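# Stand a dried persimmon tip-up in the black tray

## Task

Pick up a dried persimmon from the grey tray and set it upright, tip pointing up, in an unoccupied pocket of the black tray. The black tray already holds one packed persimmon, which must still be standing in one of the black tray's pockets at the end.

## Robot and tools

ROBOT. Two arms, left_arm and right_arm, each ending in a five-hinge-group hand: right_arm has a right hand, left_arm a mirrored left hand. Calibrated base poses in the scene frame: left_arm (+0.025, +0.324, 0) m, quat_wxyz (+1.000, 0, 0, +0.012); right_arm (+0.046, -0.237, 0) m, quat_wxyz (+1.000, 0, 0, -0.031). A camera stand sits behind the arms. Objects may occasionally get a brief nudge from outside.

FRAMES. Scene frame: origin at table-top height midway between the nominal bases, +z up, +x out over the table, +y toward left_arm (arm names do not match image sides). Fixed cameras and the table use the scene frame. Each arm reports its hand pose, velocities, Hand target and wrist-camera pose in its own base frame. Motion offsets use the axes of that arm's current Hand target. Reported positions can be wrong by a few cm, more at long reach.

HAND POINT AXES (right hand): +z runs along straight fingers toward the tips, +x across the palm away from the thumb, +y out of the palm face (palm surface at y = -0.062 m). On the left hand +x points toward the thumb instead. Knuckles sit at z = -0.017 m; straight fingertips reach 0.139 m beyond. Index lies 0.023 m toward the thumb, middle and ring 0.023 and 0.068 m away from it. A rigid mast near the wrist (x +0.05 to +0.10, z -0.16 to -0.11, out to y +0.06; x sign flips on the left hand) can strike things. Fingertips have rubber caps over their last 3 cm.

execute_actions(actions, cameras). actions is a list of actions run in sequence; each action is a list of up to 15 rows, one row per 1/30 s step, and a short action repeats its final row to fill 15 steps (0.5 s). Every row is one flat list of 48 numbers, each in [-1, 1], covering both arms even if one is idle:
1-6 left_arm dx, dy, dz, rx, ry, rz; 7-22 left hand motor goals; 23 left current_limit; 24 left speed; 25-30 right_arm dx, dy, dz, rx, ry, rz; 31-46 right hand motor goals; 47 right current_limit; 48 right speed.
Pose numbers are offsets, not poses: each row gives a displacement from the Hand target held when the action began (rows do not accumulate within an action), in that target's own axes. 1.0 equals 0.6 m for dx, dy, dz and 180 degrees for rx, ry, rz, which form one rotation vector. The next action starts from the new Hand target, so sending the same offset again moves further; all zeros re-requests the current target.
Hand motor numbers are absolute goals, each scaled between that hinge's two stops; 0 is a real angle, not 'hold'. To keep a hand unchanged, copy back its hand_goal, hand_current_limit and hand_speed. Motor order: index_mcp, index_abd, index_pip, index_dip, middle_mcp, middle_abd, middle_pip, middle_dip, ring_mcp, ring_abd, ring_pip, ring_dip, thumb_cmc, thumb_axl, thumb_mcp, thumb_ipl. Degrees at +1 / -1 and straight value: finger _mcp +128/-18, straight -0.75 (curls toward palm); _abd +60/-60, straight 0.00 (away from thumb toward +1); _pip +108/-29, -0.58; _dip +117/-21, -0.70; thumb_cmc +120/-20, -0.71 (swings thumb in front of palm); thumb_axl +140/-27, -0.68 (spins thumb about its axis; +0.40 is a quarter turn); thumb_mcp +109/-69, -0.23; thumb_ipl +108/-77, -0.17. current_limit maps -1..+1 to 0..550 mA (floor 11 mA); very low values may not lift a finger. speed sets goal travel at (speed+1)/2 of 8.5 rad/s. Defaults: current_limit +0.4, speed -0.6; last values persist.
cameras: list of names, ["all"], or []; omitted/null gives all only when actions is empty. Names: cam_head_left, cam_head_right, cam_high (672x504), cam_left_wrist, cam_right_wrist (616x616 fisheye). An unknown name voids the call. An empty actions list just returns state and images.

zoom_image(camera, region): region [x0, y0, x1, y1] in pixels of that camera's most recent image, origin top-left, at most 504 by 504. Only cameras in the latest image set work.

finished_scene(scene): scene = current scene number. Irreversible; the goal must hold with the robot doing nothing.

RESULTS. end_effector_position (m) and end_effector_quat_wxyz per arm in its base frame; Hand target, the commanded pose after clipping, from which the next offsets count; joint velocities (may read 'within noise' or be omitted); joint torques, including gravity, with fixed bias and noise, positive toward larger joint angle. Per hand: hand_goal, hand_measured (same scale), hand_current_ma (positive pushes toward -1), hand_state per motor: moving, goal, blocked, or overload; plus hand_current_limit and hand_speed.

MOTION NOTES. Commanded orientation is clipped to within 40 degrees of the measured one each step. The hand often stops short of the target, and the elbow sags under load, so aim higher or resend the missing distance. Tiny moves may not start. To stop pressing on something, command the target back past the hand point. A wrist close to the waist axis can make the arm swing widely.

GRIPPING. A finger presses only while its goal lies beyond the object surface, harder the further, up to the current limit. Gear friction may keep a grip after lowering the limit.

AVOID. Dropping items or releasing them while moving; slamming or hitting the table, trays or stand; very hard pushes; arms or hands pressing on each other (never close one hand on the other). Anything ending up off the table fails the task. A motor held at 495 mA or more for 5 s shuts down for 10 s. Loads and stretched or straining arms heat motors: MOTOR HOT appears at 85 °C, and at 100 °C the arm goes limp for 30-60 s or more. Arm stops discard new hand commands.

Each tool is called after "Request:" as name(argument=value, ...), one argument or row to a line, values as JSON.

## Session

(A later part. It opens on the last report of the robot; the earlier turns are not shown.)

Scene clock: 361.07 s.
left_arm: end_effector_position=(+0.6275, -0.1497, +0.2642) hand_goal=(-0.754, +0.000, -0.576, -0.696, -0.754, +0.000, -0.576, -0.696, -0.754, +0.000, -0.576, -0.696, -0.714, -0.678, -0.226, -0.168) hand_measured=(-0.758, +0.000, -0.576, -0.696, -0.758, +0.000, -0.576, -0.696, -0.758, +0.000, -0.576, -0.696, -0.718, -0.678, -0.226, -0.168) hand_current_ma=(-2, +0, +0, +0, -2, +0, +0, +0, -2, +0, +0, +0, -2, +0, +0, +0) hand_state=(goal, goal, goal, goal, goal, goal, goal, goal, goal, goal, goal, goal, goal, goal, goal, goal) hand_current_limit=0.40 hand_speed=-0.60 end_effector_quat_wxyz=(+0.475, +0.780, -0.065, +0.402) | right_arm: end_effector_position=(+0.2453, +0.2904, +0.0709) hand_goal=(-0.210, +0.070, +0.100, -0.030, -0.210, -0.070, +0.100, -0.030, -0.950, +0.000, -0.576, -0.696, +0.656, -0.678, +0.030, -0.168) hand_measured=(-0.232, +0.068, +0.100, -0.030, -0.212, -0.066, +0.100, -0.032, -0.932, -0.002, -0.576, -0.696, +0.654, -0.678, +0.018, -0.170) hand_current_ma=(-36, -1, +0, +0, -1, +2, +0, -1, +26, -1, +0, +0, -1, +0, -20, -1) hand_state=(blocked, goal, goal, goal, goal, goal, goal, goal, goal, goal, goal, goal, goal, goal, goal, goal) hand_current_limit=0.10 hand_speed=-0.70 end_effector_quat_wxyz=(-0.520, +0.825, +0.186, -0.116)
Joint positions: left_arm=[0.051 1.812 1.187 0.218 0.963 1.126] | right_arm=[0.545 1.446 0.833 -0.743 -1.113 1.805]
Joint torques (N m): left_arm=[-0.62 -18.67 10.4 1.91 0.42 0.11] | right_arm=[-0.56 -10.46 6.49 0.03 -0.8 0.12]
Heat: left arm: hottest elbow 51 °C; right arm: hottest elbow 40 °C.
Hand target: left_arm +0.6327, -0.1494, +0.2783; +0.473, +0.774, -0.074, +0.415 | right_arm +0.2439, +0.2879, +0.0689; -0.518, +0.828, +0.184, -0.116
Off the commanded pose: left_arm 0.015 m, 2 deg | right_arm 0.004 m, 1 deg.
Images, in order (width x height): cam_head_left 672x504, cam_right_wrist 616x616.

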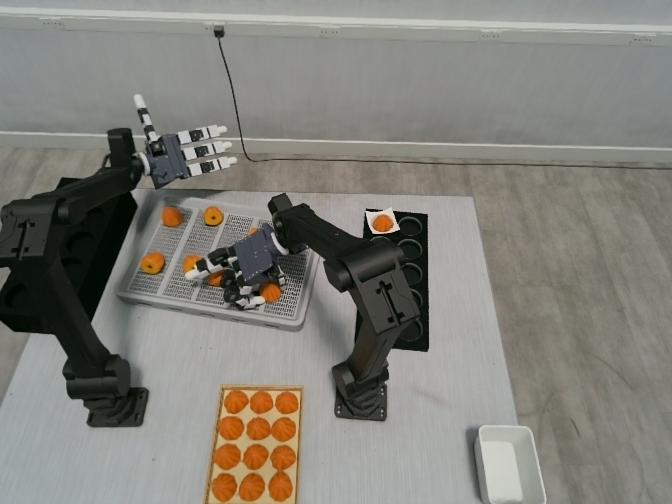

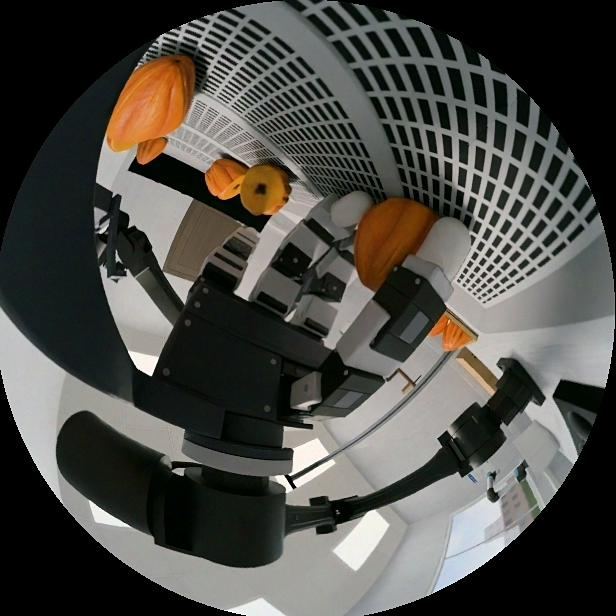

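Request:
execute_actions(
  actions=[
    [[0,0,0,0,0,0,-0.754,0,-0.576,-0.696,-0.754,0,-0.576,-0.696,-0.754,0,-0.576,-0.696,-0.714,-0.678,-0.226,-0.168,0.4,-0.6,0,0,0,0,0,0,-0.14,0.07,0.1,-0.03,-0.14,-0.07,0.1,-0.03,-0.95,0,-0.576,-0.696,0.657,-0.678,0.08,-0.15,0.5,-0.8]],
    [[0,0,0,0,0,0,-0.754,0,-0.576,-0.696,-0.754,0,-0.576,-0.696,-0.754,0,-0.576,-0.696,-0.714,-0.678,-0.226,-0.168,0.4,-0.6,0,0,0,0,0,0,-0.08,0.07,0.12,0,-0.08,-0.07,0.12,0,-0.95,0,-0.576,-0.696,0.657,-0.678,0.12,-0.13,0.6,-0.8]],
  ],
  cameras=["cam_head_left","cam_right_wrist"],
)

Request:
zoom_image(
  camera="cam_head_left",
  region=[200, 230, 310, 340],
)

Request:
zoom_image(
  camera="cam_right_wrist",
  region=[246, 60, 546, 360],
)

Scene clock: 372.97 s.
left_arm: end_effector_position=(+0.6275, -0.1497, +0.2642) hand_goal=(-0.754, +0.000, -0.576, -0.696, -0.754, +0.000, -0.576, -0.696, -0.754, +0.000, -0.576, -0.696, -0.714, -0.678, -0.226, -0.168) hand_measured=(-0.758, +0.000, -0.576, -0.696, -0.758, +0.000, -0.576, -0.696, -0.758, +0.000, -0.576, -0.696, -0.718, -0.678, -0.226, -0.168) hand_current_ma=(-2, +0, +0, +0, -2, +0, +0, +0, -2, +0, +0, +0, -2, +0, +0, +0) hand_state=(goal, goal, goal, goal, goal, goal, goal, goal, goal, goal, goal, goal, goal, goal, goal, goal) hand_current_limit=0.40 hand_speed=-0.60 end_effector_quat_wxyz=(+0.475, +0.780, -0.065, +0.402) | right_arm: end_effector_position=(+0.2444, +0.2891, +0.0693) hand_goal=(-0.080, +0.070, +0.120, +0.000, -0.080, -0.070, +0.120, +0.000, -0.950, +0.000, -0.576, -0.696, +0.656, -0.678, +0.120, -0.130) hand_measured=(-0.158, +0.062, +0.094, -0.020, -0.134, -0.062, +0.098, -0.018, -0.932, -0.002, -0.576, -0.696, +0.656, -0.678, +0.050, -0.162) hand_current_ma=(-227, -6, -41, -28, -135, +6, -32, -23, +26, -1, +0, +0, +0, +0, -255, -85) hand_state=(blocked, goal, blocked, goal, blocked, goal, blocked, goal, goal, goal, goal, goal, goal, goal, blocked, blocked) hand_current_limit=0.60 hand_speed=-0.80 end_effector_quat_wxyz=(-0.518, +0.827, +0.186, -0.116)
Joint positions: left_arm=[0.051 1.812 1.187 0.218 0.963 1.126] | right_arm=[0.545 1.446 0.829 -0.743 -1.109 1.805]
Joint torques (N m): left_arm=[-0.73 -18.78 10.54 1.88 0.45 0.09] | right_arm=[-0.56 -10.46 6.69 0.05 -0.96 0.12]
Heat: left arm: hottest elbow 51 °C; right arm: hottest elbow 40 °C.
Hand target: left_arm +0.6327, -0.1494, +0.2783; +0.473, +0.774, -0.074, +0.415 | right_arm +0.2440, +0.2880, +0.0690; -0.518, +0.828, +0.184, -0.116
Off the commanded pose: left_arm 0.015 m, 2 deg | right_arm 0.001 m, 0 deg.
Images, in order (width x height): cam_head_left 672x504, cam_right_wrist 616x616.

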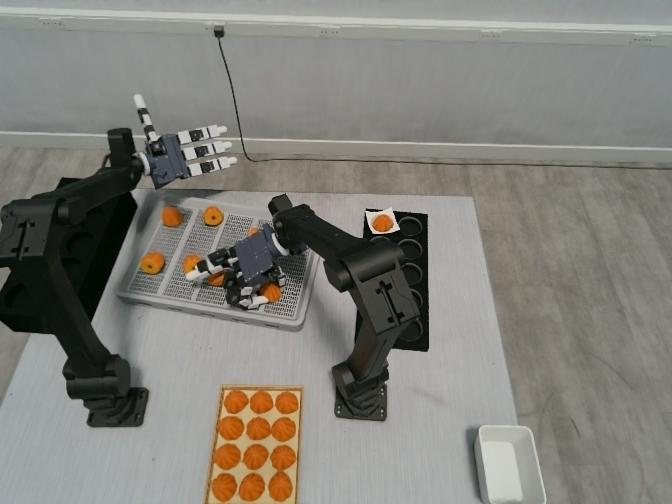

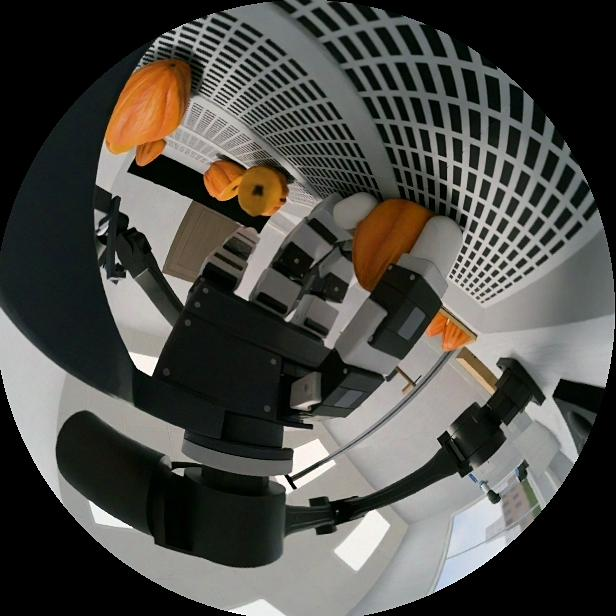

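Scaled by 4.582 from the camera's 672x504 image, which has a finer 960x720 frame.

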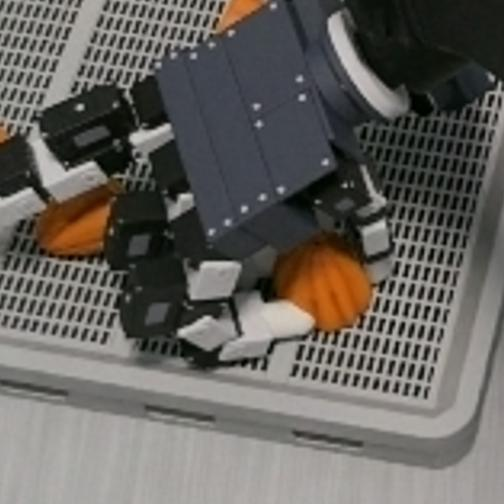

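Scaled by 1.680 from the camera's 616x616 image, which has a finer 880x880 frame.

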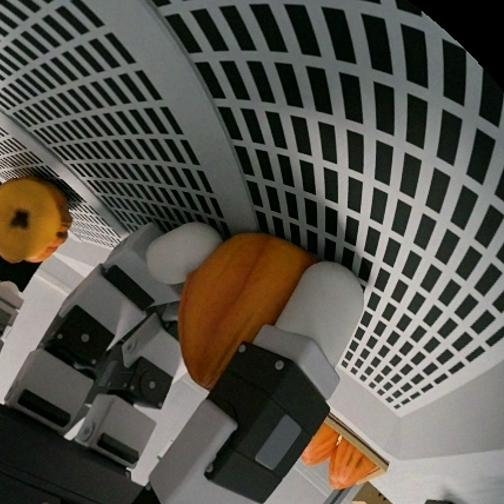

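Request:
execute_actions(
  actions=[
    [[0,0,0,0,0,0,-0.754,0,-0.576,-0.696,-0.754,0,-0.576,-0.696,-0.754,0,-0.576,-0.696,-0.714,-0.678,-0.226,-0.168,0.4,-0.6,0,0,0,0,0,0,-0.08,0.07,0.12,0,-0.05,-0.07,0.12,0,-0.95,0,-0.576,-0.696,0.657,-0.678,0.16,-0.13,0.65,-0.8]],
    [[0,0,0,0,0,0,-0.754,0,-0.576,-0.696,-0.754,0,-0.576,-0.696,-0.754,0,-0.576,-0.696,-0.714,-0.678,-0.226,-0.168,0.4,-0.6,0.015,-0.0266,-0.016,0,0,0,-0.08,0.07,0.12,0,-0.05,-0.07,0.12,0,-0.95,0,-0.576,-0.696,0.657,-0.678,0.16,-0.13,0.65,-0.8]],
    [[0,0,0,0,0,0,-0.754,0,-0.576,-0.696,-0.754,0,-0.576,-0.696,-0.754,0,-0.576,-0.696,-0.714,-0.678,-0.226,-0.168,0.4,-0.6,0,-0.0302,-0.0141,0,0,0,-0.08,0.07,0.12,0,-0.05,-0.07,0.12,0,-0.95,0,-0.576,-0.696,0.657,-0.678,0.16,-0.13,0.65,-0.8]],
  ],
  cameras=["cam_head_left","cam_right_wrist"],
)

Request:
zoom_image(
  camera="cam_head_left",
  region=[200, 230, 310, 340],
)

Request:
zoom_image(
  camera="cam_right_wrist",
  region=[246, 60, 546, 360],
)

Scene clock: 395.70 s.
left_arm: end_effector_position=(+0.6275, -0.1497, +0.2642) hand_goal=(-0.754, +0.000, -0.576, -0.696, -0.754, +0.000, -0.576, -0.696, -0.754, +0.000, -0.576, -0.696, -0.714, -0.678, -0.226, -0.168) hand_measured=(-0.758, +0.000, -0.576, -0.696, -0.758, +0.000, -0.576, -0.696, -0.758, +0.000, -0.576, -0.696, -0.718, -0.678, -0.226, -0.168) hand_current_ma=(-2, +0, +0, +0, -2, +0, +0, +0, -2, +0, +0, +0, -2, +0, +0, +0) hand_state=(goal, goal, goal, goal, goal, goal, goal, goal, goal, goal, goal, goal, goal, goal, goal, goal) hand_current_limit=0.40 hand_speed=-0.60 end_effector_quat_wxyz=(+0.475, +0.780, -0.065, +0.402) | right_arm: end_effector_position=(+0.2363, +0.2823, +0.0900) hand_goal=(-0.080, +0.070, +0.120, +0.000, -0.050, -0.070, +0.120, +0.000, -0.950, +0.000, -0.576, -0.696, +0.656, -0.678, +0.160, -0.130) hand_measured=(-0.158, +0.064, +0.094, -0.020, -0.128, -0.060, +0.096, -0.018, -0.932, -0.002, -0.576, -0.696, +0.656, -0.678, +0.062, -0.162) hand_current_ma=(-227, -5, -41, -28, -221, +8, -37, -23, +26, -1, +0, +0, +0, +0, -411, -85) hand_state=(blocked, goal, blocked, goal, blocked, goal, blocked, goal, goal, goal, goal, goal, goal, goal, blocked, blocked) hand_current_limit=0.65 hand_speed=-0.80 end_effector_quat_wxyz=(-0.511, +0.831, +0.173, -0.135)
Joint positions: left_arm=[0.051 1.812 1.187 0.218 0.963 1.126] | right_arm=[0.542 1.413 0.86 -0.862 -1.107 1.799]
Joint torques (N m): left_arm=[-0.73 -18.67 10.47 1.89 0.44 0.09] | right_arm=[-0.91 -10.81 10.21 -0.53 -1.09 0.07]
Heat: left arm: hottest elbow 52 °C; right arm: hottest elbow 39 °C.
Hand target: left_arm +0.6327, -0.1494, +0.2783; +0.473, +0.774, -0.074, +0.415 | right_arm +0.2528, +0.2906, +0.1075; -0.518, +0.828, +0.183, -0.116
Off the commanded pose: left_arm 0.015 m, 2 deg | right_arm 0.025 m, 3 deg.
Images, in order (width x height): cam_head_left 672x504, cam_right_wrist 616x616.

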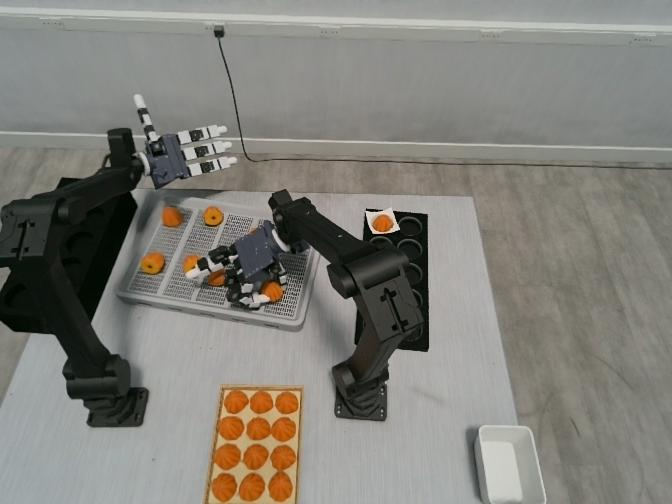

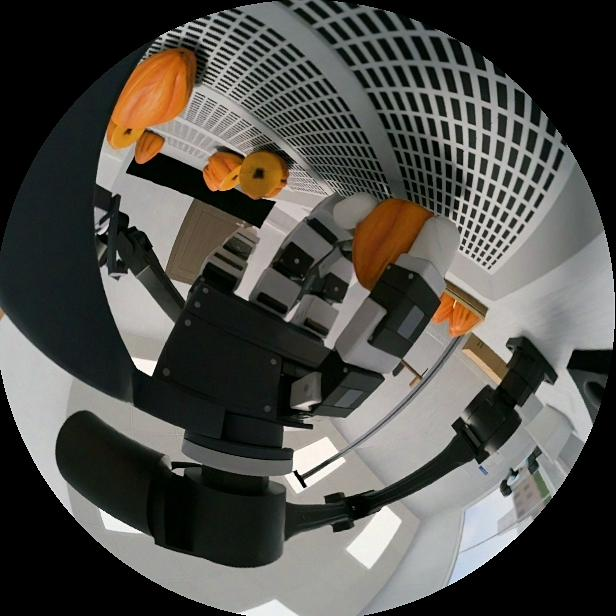

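Scaled by 4.582 from the camera's 672x504 image, which has a finer 960x720 frame.

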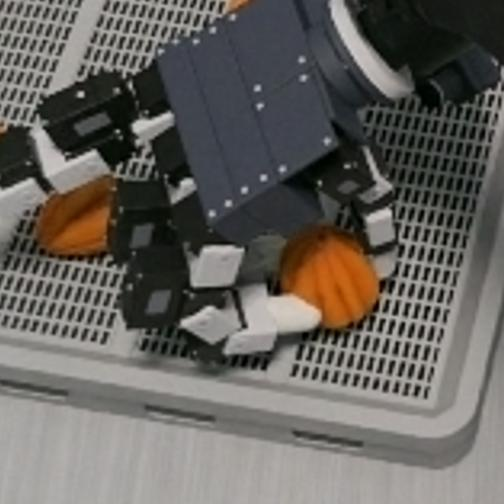

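Scaled by 1.680 from the camera's 616x616 image, which has a finer 880x880 frame.

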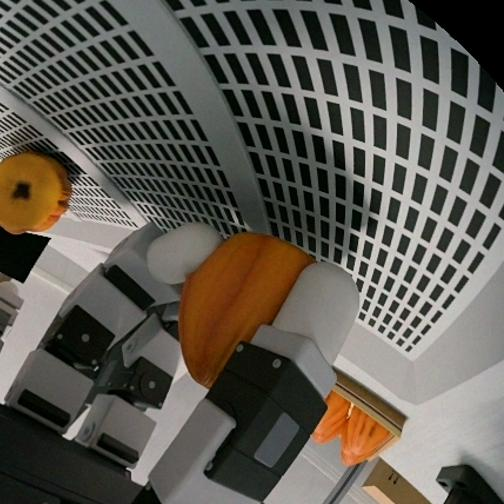

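Request:
zoom_image(
  camera="cam_head_left",
  region=[350, 200, 450, 360],
)

Request:
zoom_image(
  camera="cam_head_right",
  region=[340, 200, 440, 360],
)

Scaled by 3.150 from the camera's 672x504 image, which has a finer 960x720 frame.

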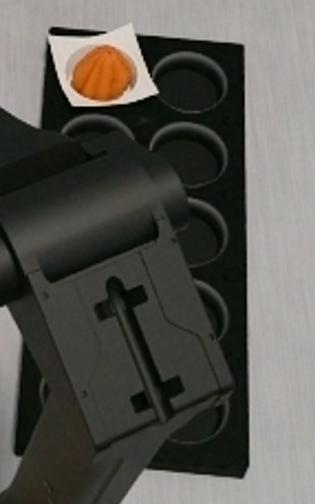

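This scene's latest camera images include none from cam_head_right. They are from: cam_head_left, cam_right_wrist. cam_head_right's image comes with the result of a call that names it in "cameras".

Request:
execute_actions(
  actions=[
    [[0,0,0,0,0,0,-0.754,0,-0.576,-0.696,-0.754,0,-0.576,-0.696,-0.754,0,-0.576,-0.696,-0.714,-0.678,-0.226,-0.168,0.4,-0.6,0,-0.0453,-0.0211,0,0,0,-0.08,0.07,0.12,0,-0.05,-0.07,0.12,0,-0.95,0,-0.576,-0.696,0.657,-0.678,0.16,-0.13,0.65,-0.8]],
    [[0,0,0,0,0,0,-0.754,0,-0.576,-0.696,-0.754,0,-0.576,-0.696,-0.754,0,-0.576,-0.696,-0.714,-0.678,-0.226,-0.168,0.4,-0.6,0,-0.0453,-0.0211,0,0,0,-0.08,0.07,0.12,0,-0.05,-0.07,0.12,0,-0.95,0,-0.576,-0.696,0.657,-0.678,0.16,-0.13,0.65,-0.8]],
    [[0,0,0,0,0,0,-0.754,0,-0.576,-0.696,-0.754,0,-0.576,-0.696,-0.754,0,-0.576,-0.696,-0.714,-0.678,-0.226,-0.168,0.4,-0.6,0.0274,0.031,-0.0666,0,0.0353,0.0164,-0.08,0.07,0.12,0,-0.05,-0.07,0.12,0,-0.95,0,-0.576,-0.696,0.657,-0.678,0.16,-0.13,0.65,-0.8]],
    [[0,0,0,0,0,0,-0.754,0,-0.576,-0.696,-0.754,0,-0.576,-0.696,-0.754,0,-0.576,-0.696,-0.714,-0.678,-0.226,-0.168,0.4,-0.6,0.0274,0.031,-0.0666,0,0.0353,0.0164,-0.08,0.07,0.12,0,-0.05,-0.07,0.12,0,-0.95,0,-0.576,-0.696,0.657,-0.678,0.16,-0.13,0.65,-0.8]],
  ],
  cameras=["cam_right_wrist"],
)

Scene clock: 441.27 s.
left_arm: end_effector_position=(+0.6275, -0.1497, +0.2642) hand_goal=(-0.754, +0.000, -0.576, -0.696, -0.754, +0.000, -0.576, -0.696, -0.754, +0.000, -0.576, -0.696, -0.714, -0.678, -0.226, -0.168) hand_measured=(-0.758, +0.000, -0.576, -0.696, -0.758, +0.000, -0.576, -0.696, -0.758, +0.000, -0.576, -0.696, -0.718, -0.678, -0.226, -0.168) hand_current_ma=(-2, +0, +0, +0, -2, +0, +0, +0, -2, +0, +0, +0, -2, +0, +0, +0) hand_state=(goal, goal, goal, goal, goal, goal, goal, goal, goal, goal, goal, goal, goal, goal, goal, goal) hand_current_limit=0.40 hand_speed=-0.60 end_effector_quat_wxyz=(+0.475, +0.780, -0.065, +0.402) | right_arm: end_effector_position=(+0.3024, +0.2156, +0.1487) hand_goal=(-0.080, +0.070, +0.120, +0.000, -0.050, -0.070, +0.120, +0.000, -0.950, +0.000, -0.576, -0.696, +0.656, -0.678, +0.160, -0.130) hand_measured=(-0.158, +0.062, +0.094, -0.020, -0.128, -0.060, +0.096, -0.018, -0.932, -0.002, -0.576, -0.696, +0.656, -0.678, +0.064, -0.162) hand_current_ma=(-227, -6, -43, -28, -221, +8, -39, -23, +26, -1, +0, +0, +0, +0, -403, -85) hand_state=(blocked, goal, blocked, goal, blocked, goal, blocked, goal, goal, goal, goal, goal, goal, goal, blocked, blocked) hand_current_limit=0.65 hand_speed=-0.80 end_effector_quat_wxyz=(-0.523, +0.847, +0.070, -0.067)
Joint positions: left_arm=[0.051 1.812 1.187 0.218 0.963 1.126] | right_arm=[0.291 1.339 0.962 -1.029 -1.104 1.8]
Joint torques (N m): left_arm=[-0.79 -18.55 10.51 1.99 0.45 0.1] | right_arm=[-0.09 -10.58 10.99 -0.5 -1.18 0.13]
Heat: left arm: hottest elbow 52 °C; right arm: hottest elbow 45 °C.
Hand target: left_arm +0.6327, -0.1494, +0.2783; +0.473, +0.774, -0.074, +0.415 | right_arm +0.3153, +0.2219, +0.1690; -0.528, +0.844, +0.082, -0.050
Off the commanded pose: left_arm 0.015 m, 2 deg | right_arm 0.025 m, 2 deg.
Images, in order (width x height): cam_right_wrist 616x616.

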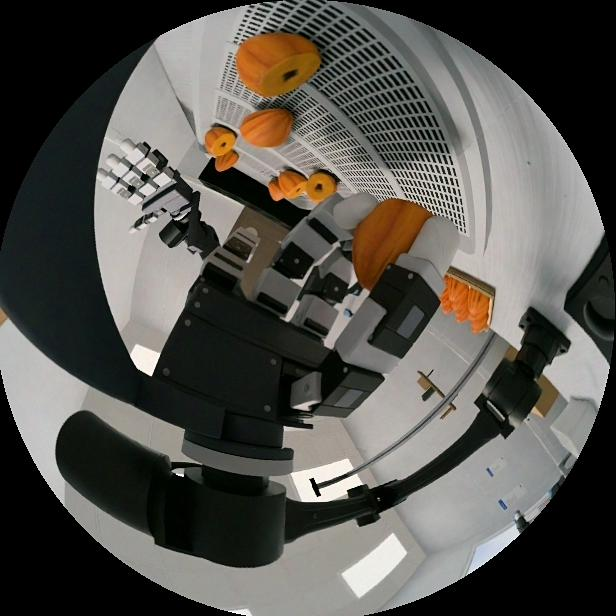

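Request:
execute_actions(
  actions=[
    [[0,0,0,0,0,0,-0.754,0,-0.576,-0.696,-0.754,0,-0.576,-0.696,-0.754,0,-0.576,-0.696,-0.714,-0.678,-0.226,-0.168,0.4,-0.6,0.0274,0.031,-0.0666,0,0.0353,0.0164,-0.08,0.07,0.12,0,-0.05,-0.07,0.12,0,-0.95,0,-0.576,-0.696,0.657,-0.678,0.16,-0.13,0.65,-0.8]],
    [[0,0,0,0,0,0,-0.754,0,-0.576,-0.696,-0.754,0,-0.576,-0.696,-0.754,0,-0.576,-0.696,-0.714,-0.678,-0.226,-0.168,0.4,-0.6,0.0274,0.031,-0.0666,0,0.0353,0.0164,-0.08,0.07,0.12,0,-0.05,-0.07,0.12,0,-0.95,0,-0.576,-0.696,0.657,-0.678,0.16,-0.13,0.65,-0.8]],
    [[0,0,0,0,0,0,-0.754,0,-0.576,-0.696,-0.754,0,-0.576,-0.696,-0.754,0,-0.576,-0.696,-0.714,-0.678,-0.226,-0.168,0.4,-0.6,0.0274,0.031,-0.0666,0,0.0353,0.0164,-0.08,0.07,0.12,0,-0.05,-0.07,0.12,0,-0.95,0,-0.576,-0.696,0.657,-0.678,0.16,-0.13,0.65,-0.8]],
    [[0,0,0,0,0,0,-0.754,0,-0.576,-0.696,-0.754,0,-0.576,-0.696,-0.754,0,-0.576,-0.696,-0.714,-0.678,-0.226,-0.168,0.4,-0.6,0.0274,0.031,-0.0666,0,0.0353,0.0164,-0.08,0.07,0.12,0,-0.05,-0.07,0.12,0,-0.95,0,-0.576,-0.696,0.657,-0.678,0.16,-0.13,0.65,-0.8]],
    [[0,0,0,0,0,0,-0.754,0,-0.576,-0.696,-0.754,0,-0.576,-0.696,-0.754,0,-0.576,-0.696,-0.714,-0.678,-0.226,-0.168,0.4,-0.6,0.0274,0.031,-0.0666,0,0.0353,0.0164,-0.08,0.07,0.12,0,-0.05,-0.07,0.12,0,-0.95,0,-0.576,-0.696,0.657,-0.678,0.16,-0.13,0.65,-0.8]],
  ],
  cameras=["cam_right_wrist","cam_head_left","cam_high"],
)

Request:
zoom_image(
  camera="cam_head_left",
  region=[320, 190, 460, 350],
)

Request:
zoom_image(
  camera="cam_right_wrist",
  region=[200, 0, 600, 400],
)

Request:
zoom_image(
  camera="cam_high",
  region=[170, 140, 340, 340],
)

Scene clock: 465.43 s.
left_arm: end_effector_position=(+0.6275, -0.1497, +0.2642) hand_goal=(-0.754, +0.000, -0.576, -0.696, -0.754, +0.000, -0.576, -0.696, -0.754, +0.000, -0.576, -0.696, -0.714, -0.678, -0.226, -0.168) hand_measured=(-0.758, +0.000, -0.576, -0.696, -0.758, +0.000, -0.576, -0.696, -0.758, +0.000, -0.576, -0.696, -0.718, -0.678, -0.226, -0.168) hand_current_ma=(-2, +0, +0, +0, -2, +0, +0, +0, -2, +0, +0, +0, -2, +0, +0, +0) hand_state=(goal, goal, goal, goal, goal, goal, goal, goal, goal, goal, goal, goal, goal, goal, goal, goal) hand_current_limit=0.40 hand_speed=-0.60 end_effector_quat_wxyz=(+0.475, +0.780, -0.065, +0.402) | right_arm: end_effector_position=(+0.3708, +0.0032, +0.1521) hand_goal=(-0.080, +0.070, +0.120, +0.000, -0.050, -0.070, +0.120, +0.000, -0.950, +0.000, -0.576, -0.696, +0.656, -0.678, +0.160, -0.130) hand_measured=(-0.158, +0.062, +0.094, -0.020, -0.128, -0.060, +0.096, -0.018, -0.932, -0.002, -0.576, -0.696, +0.656, -0.678, +0.064, -0.162) hand_current_ma=(-227, -6, -43, -28, -221, +8, -39, -23, +26, -1, +0, +0, +0, +0, -402, -85) hand_state=(blocked, goal, blocked, goal, blocked, goal, blocked, goal, goal, goal, goal, goal, goal, goal, blocked, blocked) hand_current_limit=0.65 hand_speed=-0.80 end_effector_quat_wxyz=(-0.520, +0.828, -0.187, +0.097)
Joint positions: left_arm=[0.051 1.812 1.187 0.218 0.963 1.126] | right_arm=[-0.321 1.33 0.962 -1.031 -1.108 1.8]
Joint torques (N m): left_arm=[-0.62 -18.61 10.48 1.87 0.46 0.11] | right_arm=[-0.09 -10.58 11.03 -0.47 -1.19 0.11]
Heat: left arm: hottest elbow 52 °C; right arm: hottest elbow 46 °C.
Hand target: left_arm +0.6327, -0.1494, +0.2783; +0.473, +0.774, -0.074, +0.415 | right_arm +0.3851, +0.0008, +0.1729; -0.520, +0.829, -0.173, +0.116
Off the commanded pose: left_arm 0.015 m, 2 deg | right_arm 0.025 m, 3 deg.
Images, in order (width x height): cam_head_left 672x504, cam_high 672x504, cam_right_wrist 616x616.

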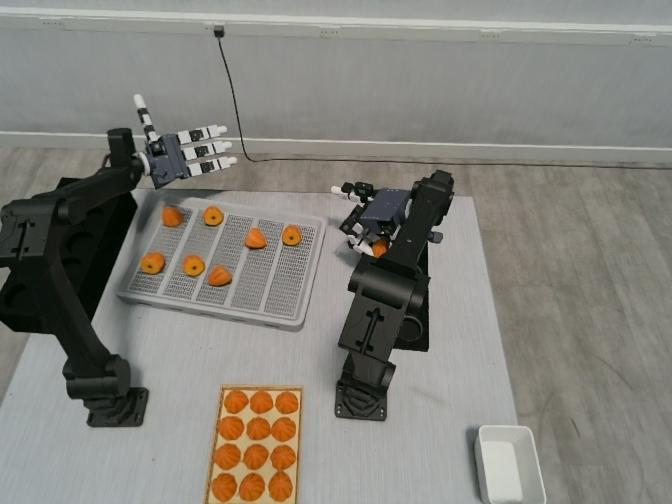

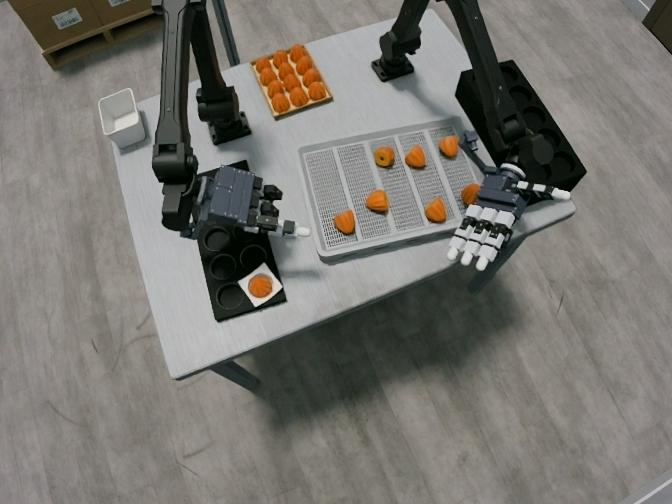

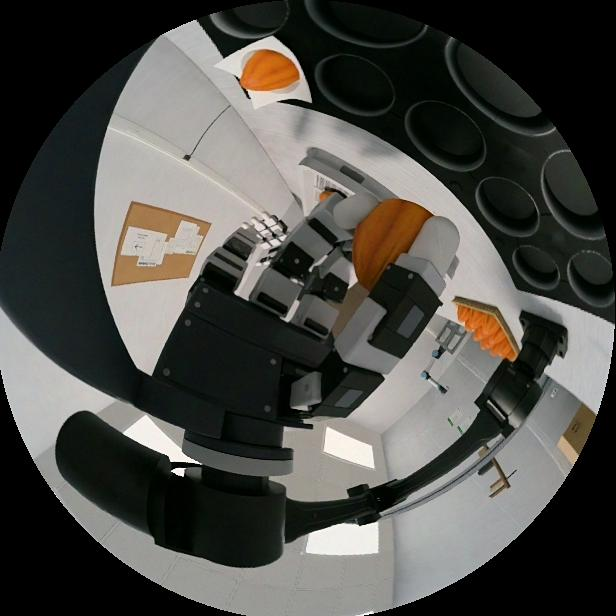

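Scaled by 3.150 from the camera's 672x504 image, which has a finer 960x720 frame.

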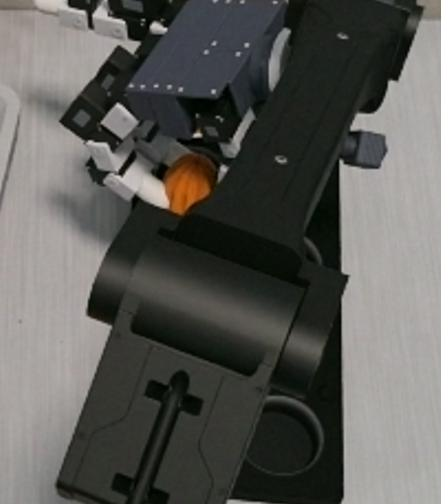

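Scaled by 1.260 from the camera's 616x616 image, which has a finer 880x880 frame.

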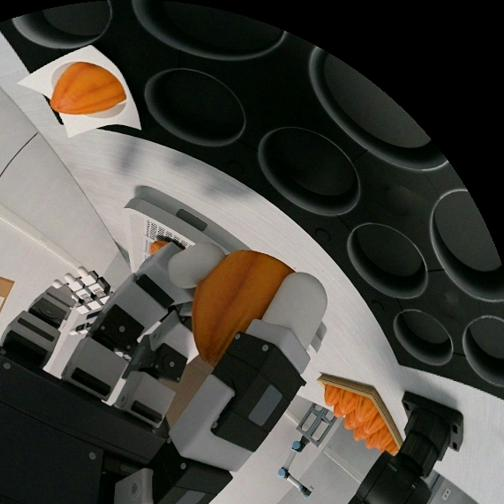

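Scaled by 2.520 from the camera's 672x504 image, which has a finer 960x720 frame.

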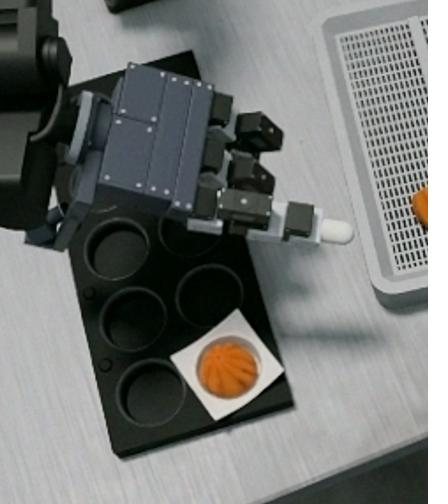

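Request:
execute_actions(
  actions=[
    [[0,0,0,0,0,0,-0.754,0,-0.576,-0.696,-0.754,0,-0.576,-0.696,-0.754,0,-0.576,-0.696,-0.714,-0.678,-0.226,-0.168,0.4,-0.6,-0.0192,0.0596,0.0163,0,0,0,-0.08,0.07,0.12,0,-0.05,-0.07,0.12,0,-0.95,0,-0.576,-0.696,0.657,-0.678,0.16,-0.13,0.65,-0.8]],
    [[0,0,0,0,0,0,-0.754,0,-0.576,-0.696,-0.754,0,-0.576,-0.696,-0.754,0,-0.576,-0.696,-0.714,-0.678,-0.226,-0.168,0.4,-0.6,-0.0192,0.0596,0.0163,0,0,0,-0.08,0.07,0.12,0,-0.05,-0.07,0.12,0,-0.95,0,-0.576,-0.696,0.657,-0.678,0.16,-0.13,0.65,-0.8]],
  ],
  cameras=["cam_right_wrist","cam_head_left","cam_high","cam_head_right"],
)

Request:
zoom_image(
  camera="cam_head_left",
  region=[340, 210, 440, 310],
)

Request:
zoom_image(
  camera="cam_right_wrist",
  region=[266, 50, 566, 350],
)

Request:
zoom_image(
  camera="cam_head_right",
  region=[330, 210, 430, 310],
)

Scene clock: 493.80 s.
left_arm: end_effector_position=(+0.6275, -0.1497, +0.2642) hand_goal=(-0.754, +0.000, -0.576, -0.696, -0.754, +0.000, -0.576, -0.696, -0.754, +0.000, -0.576, -0.696, -0.714, -0.678, -0.226, -0.168) hand_measured=(-0.758, +0.000, -0.576, -0.696, -0.758, +0.000, -0.576, -0.696, -0.758, +0.000, -0.576, -0.696, -0.718, -0.678, -0.226, -0.168) hand_current_ma=(-2, +0, +0, +0, -2, +0, +0, +0, -2, +0, +0, +0, -2, +0, +0, +0) hand_state=(goal, goal, goal, goal, goal, goal, goal, goal, goal, goal, goal, goal, goal, goal, goal, goal) hand_current_limit=0.40 hand_speed=-0.60 end_effector_quat_wxyz=(+0.475, +0.780, -0.065, +0.402) | right_arm: end_effector_position=(+0.3543, +0.0022, +0.0996) hand_goal=(-0.080, +0.070, +0.120, +0.000, -0.050, -0.070, +0.120, +0.000, -0.950, +0.000, -0.576, -0.696, +0.656, -0.678, +0.160, -0.130) hand_measured=(-0.158, +0.062, +0.094, -0.020, -0.128, -0.060, +0.096, -0.018, -0.932, -0.002, -0.576, -0.696, +0.656, -0.678, +0.064, -0.162) hand_current_ma=(-227, -6, -43, -28, -221, +8, -39, -23, +26, -1, +0, +0, +0, +0, -402, -85) hand_state=(blocked, goal, blocked, goal, blocked, goal, blocked, goal, goal, goal, goal, goal, goal, goal, blocked, blocked) hand_current_limit=0.65 hand_speed=-0.80 end_effector_quat_wxyz=(-0.520, +0.829, -0.175, +0.107)
Joint positions: left_arm=[0.051 1.812 1.187 0.218 0.963 1.126] | right_arm=[-0.34 1.352 0.831 -0.903 -1.115 1.739]
Joint torques (N m): left_arm=[-0.67 -18.78 10.45 1.89 0.45 0.1] | right_arm=[-1.03 -8.76 7.71 0.28 -1.16 0]
Heat: left arm: hottest elbow 52 °C; right arm: hottest elbow 47 °C.
Hand target: left_arm +0.6327, -0.1494, +0.2783; +0.473, +0.774, -0.074, +0.415 | right_arm +0.3593, -0.0022, +0.0997; -0.520, +0.829, -0.173, +0.115
Off the commanded pose: left_arm 0.015 m, 2 deg | right_arm 0.007 m, 1 deg.
Images, in order (width x height): cam_head_left 672x504, cam_head_right 672x504, cam_high 672x504, cam_right_wrist 616x616.

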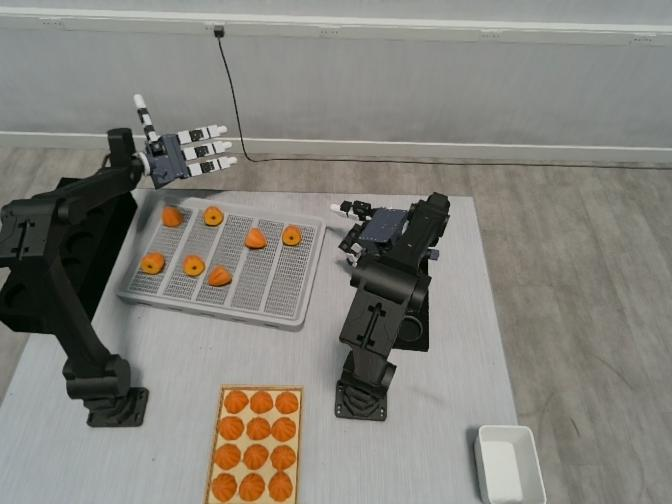

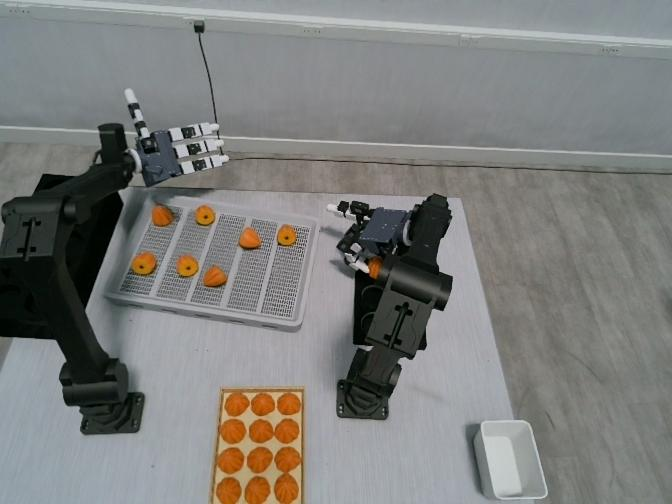

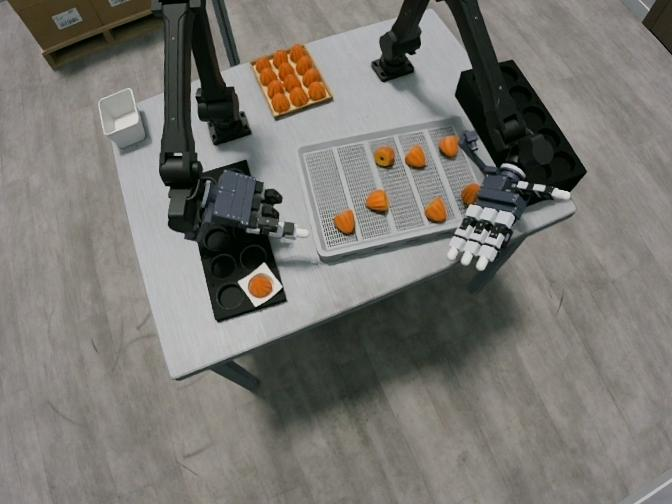

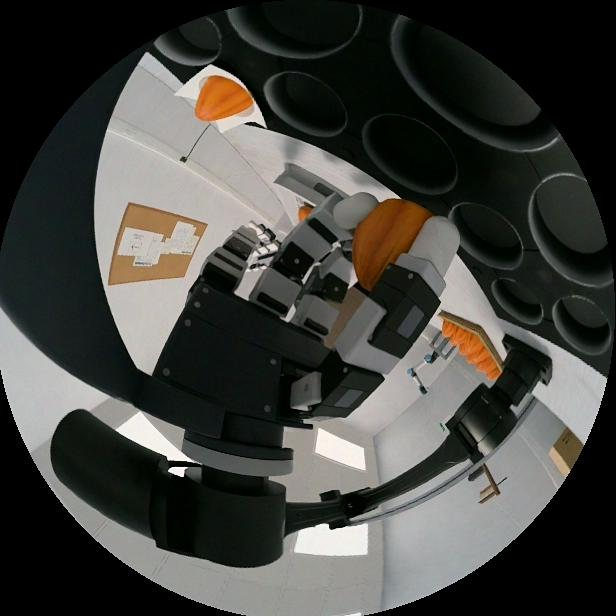

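Scaled by 5.040 from the camera's 672x504 image, which has a finer 960x720 frame.

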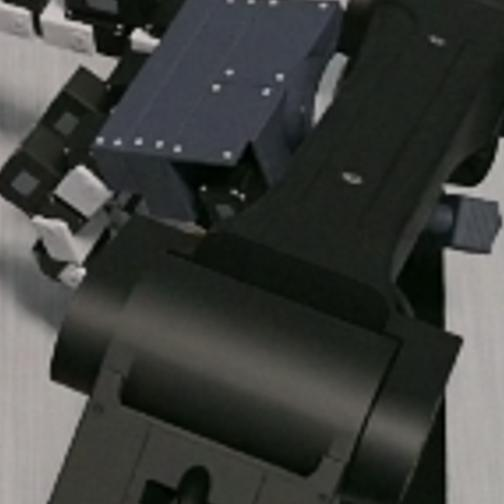

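Scaled by 1.680 from the camera's 616x616 image, which has a finer 880x880 frame.

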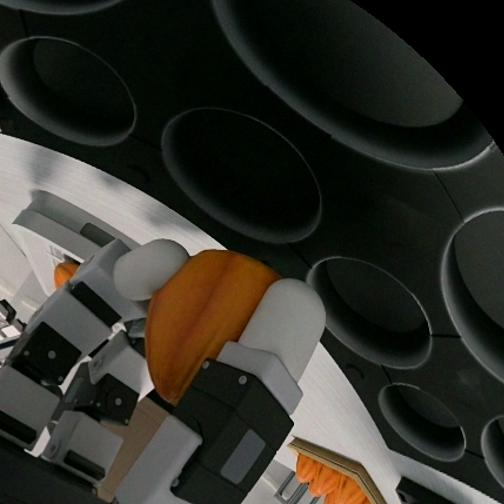

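Scaled by 5.040 from the camera's 672x504 image, which has a finer 960x720 frame.

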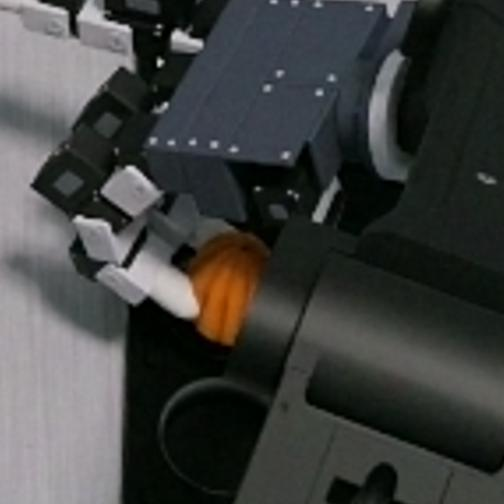

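Request:
execute_actions(
  actions=[
    [[0,0,0,0,0,0,-0.754,0,-0.576,-0.696,-0.754,0,-0.576,-0.696,-0.754,0,-0.576,-0.696,-0.714,-0.678,-0.226,-0.168,0.4,-0.6,0,0.0227,0.0106,0,0,0,-0.08,0.07,0.12,0,-0.05,-0.07,0.12,0,-0.95,0,-0.576,-0.696,0.657,-0.678,0.16,-0.13,0.65,-0.8]],
  ],
  cameras=["cam_right_wrist","cam_high","cam_head_right"],
)

Request:
zoom_image(
  camera="cam_head_right",
  region=[330, 230, 430, 330],
)

Request:
zoom_image(
  camera="cam_right_wrist",
  region=[216, 0, 616, 400],
)

Request:
zoom_image(
  camera="cam_high",
  region=[170, 160, 320, 310],
)

Scene clock: 541.57 s.
left_arm: end_effector_position=(+0.6275, -0.1497, +0.2642) hand_goal=(-0.754, +0.000, -0.576, -0.696, -0.754, +0.000, -0.576, -0.696, -0.754, +0.000, -0.576, -0.696, -0.714, -0.678, -0.226, -0.168) hand_measured=(-0.758, +0.000, -0.576, -0.696, -0.758, +0.000, -0.576, -0.696, -0.758, +0.000, -0.576, -0.696, -0.718, -0.678, -0.226, -0.168) hand_current_ma=(-2, +0, +0, +0, -2, +0, +0, +0, -2, +0, +0, +0, -2, +0, +0, +0) hand_state=(goal, goal, goal, goal, goal, goal, goal, goal, goal, goal, goal, goal, goal, goal, goal, goal) hand_current_limit=0.40 hand_speed=-0.60 end_effector_quat_wxyz=(+0.475, +0.780, -0.065, +0.402) | right_arm: end_effector_position=(+0.3565, +0.0014, +0.0869) hand_goal=(-0.080, +0.070, +0.120, +0.000, -0.050, -0.070, +0.120, +0.000, -0.950, +0.000, -0.576, -0.696, +0.656, -0.678, +0.160, -0.130) hand_measured=(-0.158, +0.062, +0.094, -0.020, -0.128, -0.060, +0.096, -0.018, -0.932, -0.002, -0.576, -0.696, +0.656, -0.678, +0.064, -0.162) hand_current_ma=(-227, -6, -43, -28, -221, +8, -39, -23, +26, -1, +0, +0, +0, +0, -402, -85) hand_state=(blocked, goal, blocked, goal, blocked, goal, blocked, goal, goal, goal, goal, goal, goal, goal, blocked, blocked) hand_current_limit=0.65 hand_speed=-0.80 end_effector_quat_wxyz=(-0.520, +0.830, -0.172, +0.111)
Joint positions: left_arm=[0.051 1.812 1.187 0.218 0.963 1.126] | right_arm=[-0.34 1.373 0.813 -0.857 -1.115 1.736]
Joint torques (N m): left_arm=[-0.62 -18.73 10.47 1.89 0.44 0.09] | right_arm=[-1.2 -8.88 7.19 0.2 -1.16 0.03]
Heat: left arm: hottest elbow 52 °C; right arm: hottest elbow 43 °C.
Hand target: left_arm +0.6327, -0.1494, +0.2783; +0.473, +0.774, -0.074, +0.415 | right_arm +0.3595, -0.0025, +0.0848; -0.520, +0.829, -0.172, +0.116
Off the commanded pose: left_arm 0.015 m, 2 deg | right_arm 0.005 m, 1 deg.
Images, in order (width x height): cam_head_right 672x504, cam_high 672x504, cam_right_wrist 616x616.

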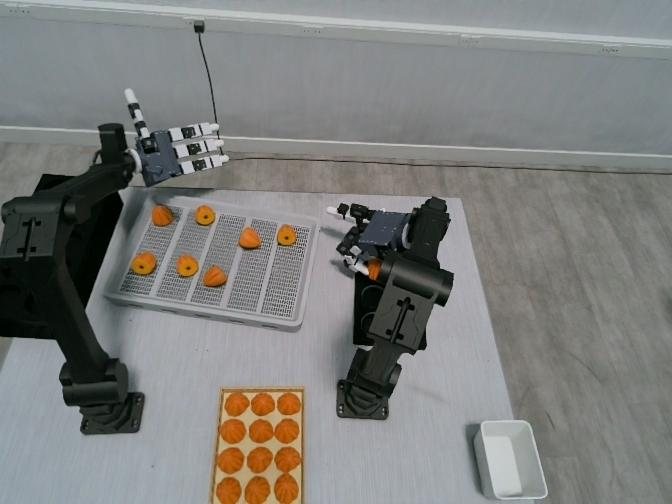

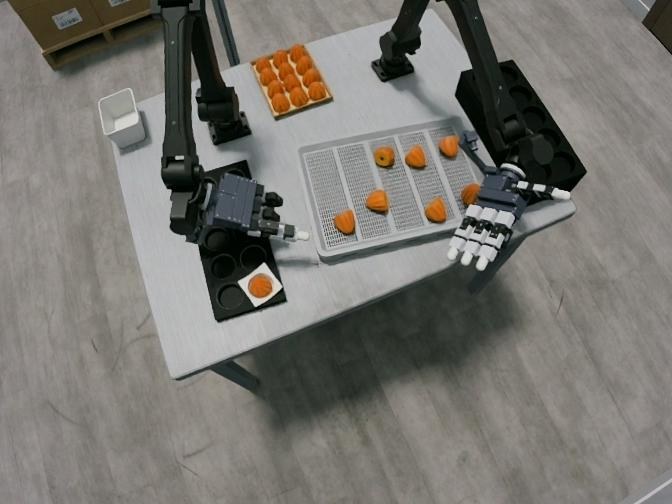

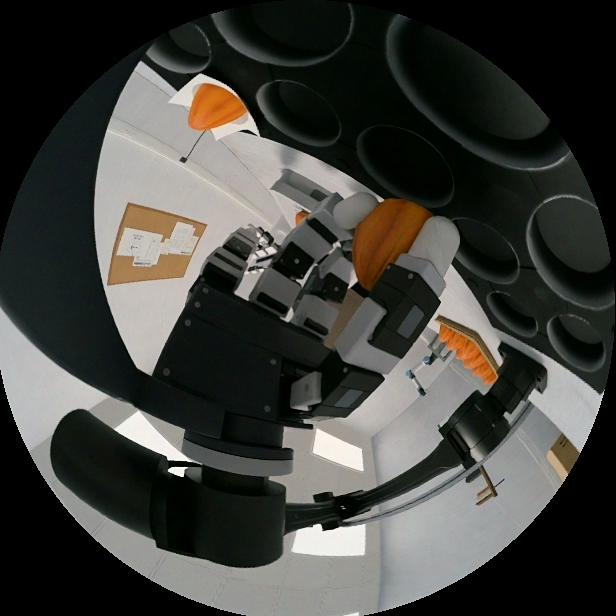

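Scaled by 5.040 from the camera's 672x504 image, which has a finer 960x720 frame.

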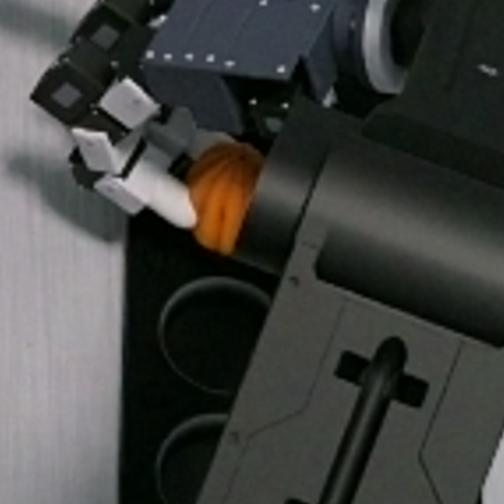

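Scaled by 1.260 from the camera's 616x616 image, which has a finer 880x880 frame.

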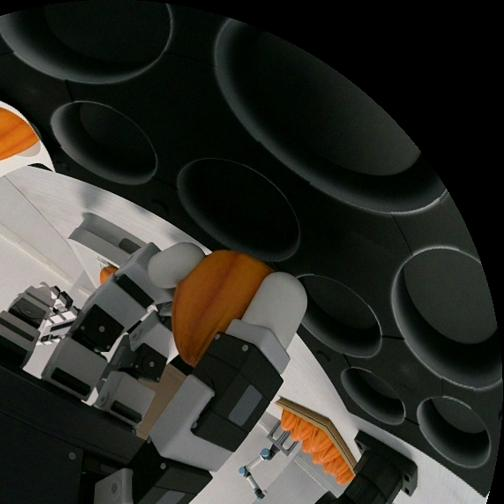

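Scaled by 3.360 from the camera's 672x504 image, which has a finer 960x720 frame.

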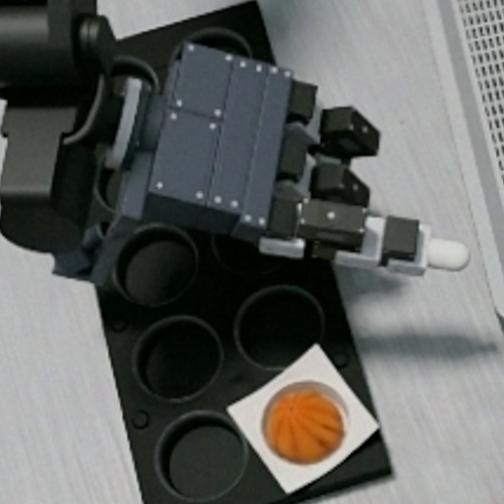

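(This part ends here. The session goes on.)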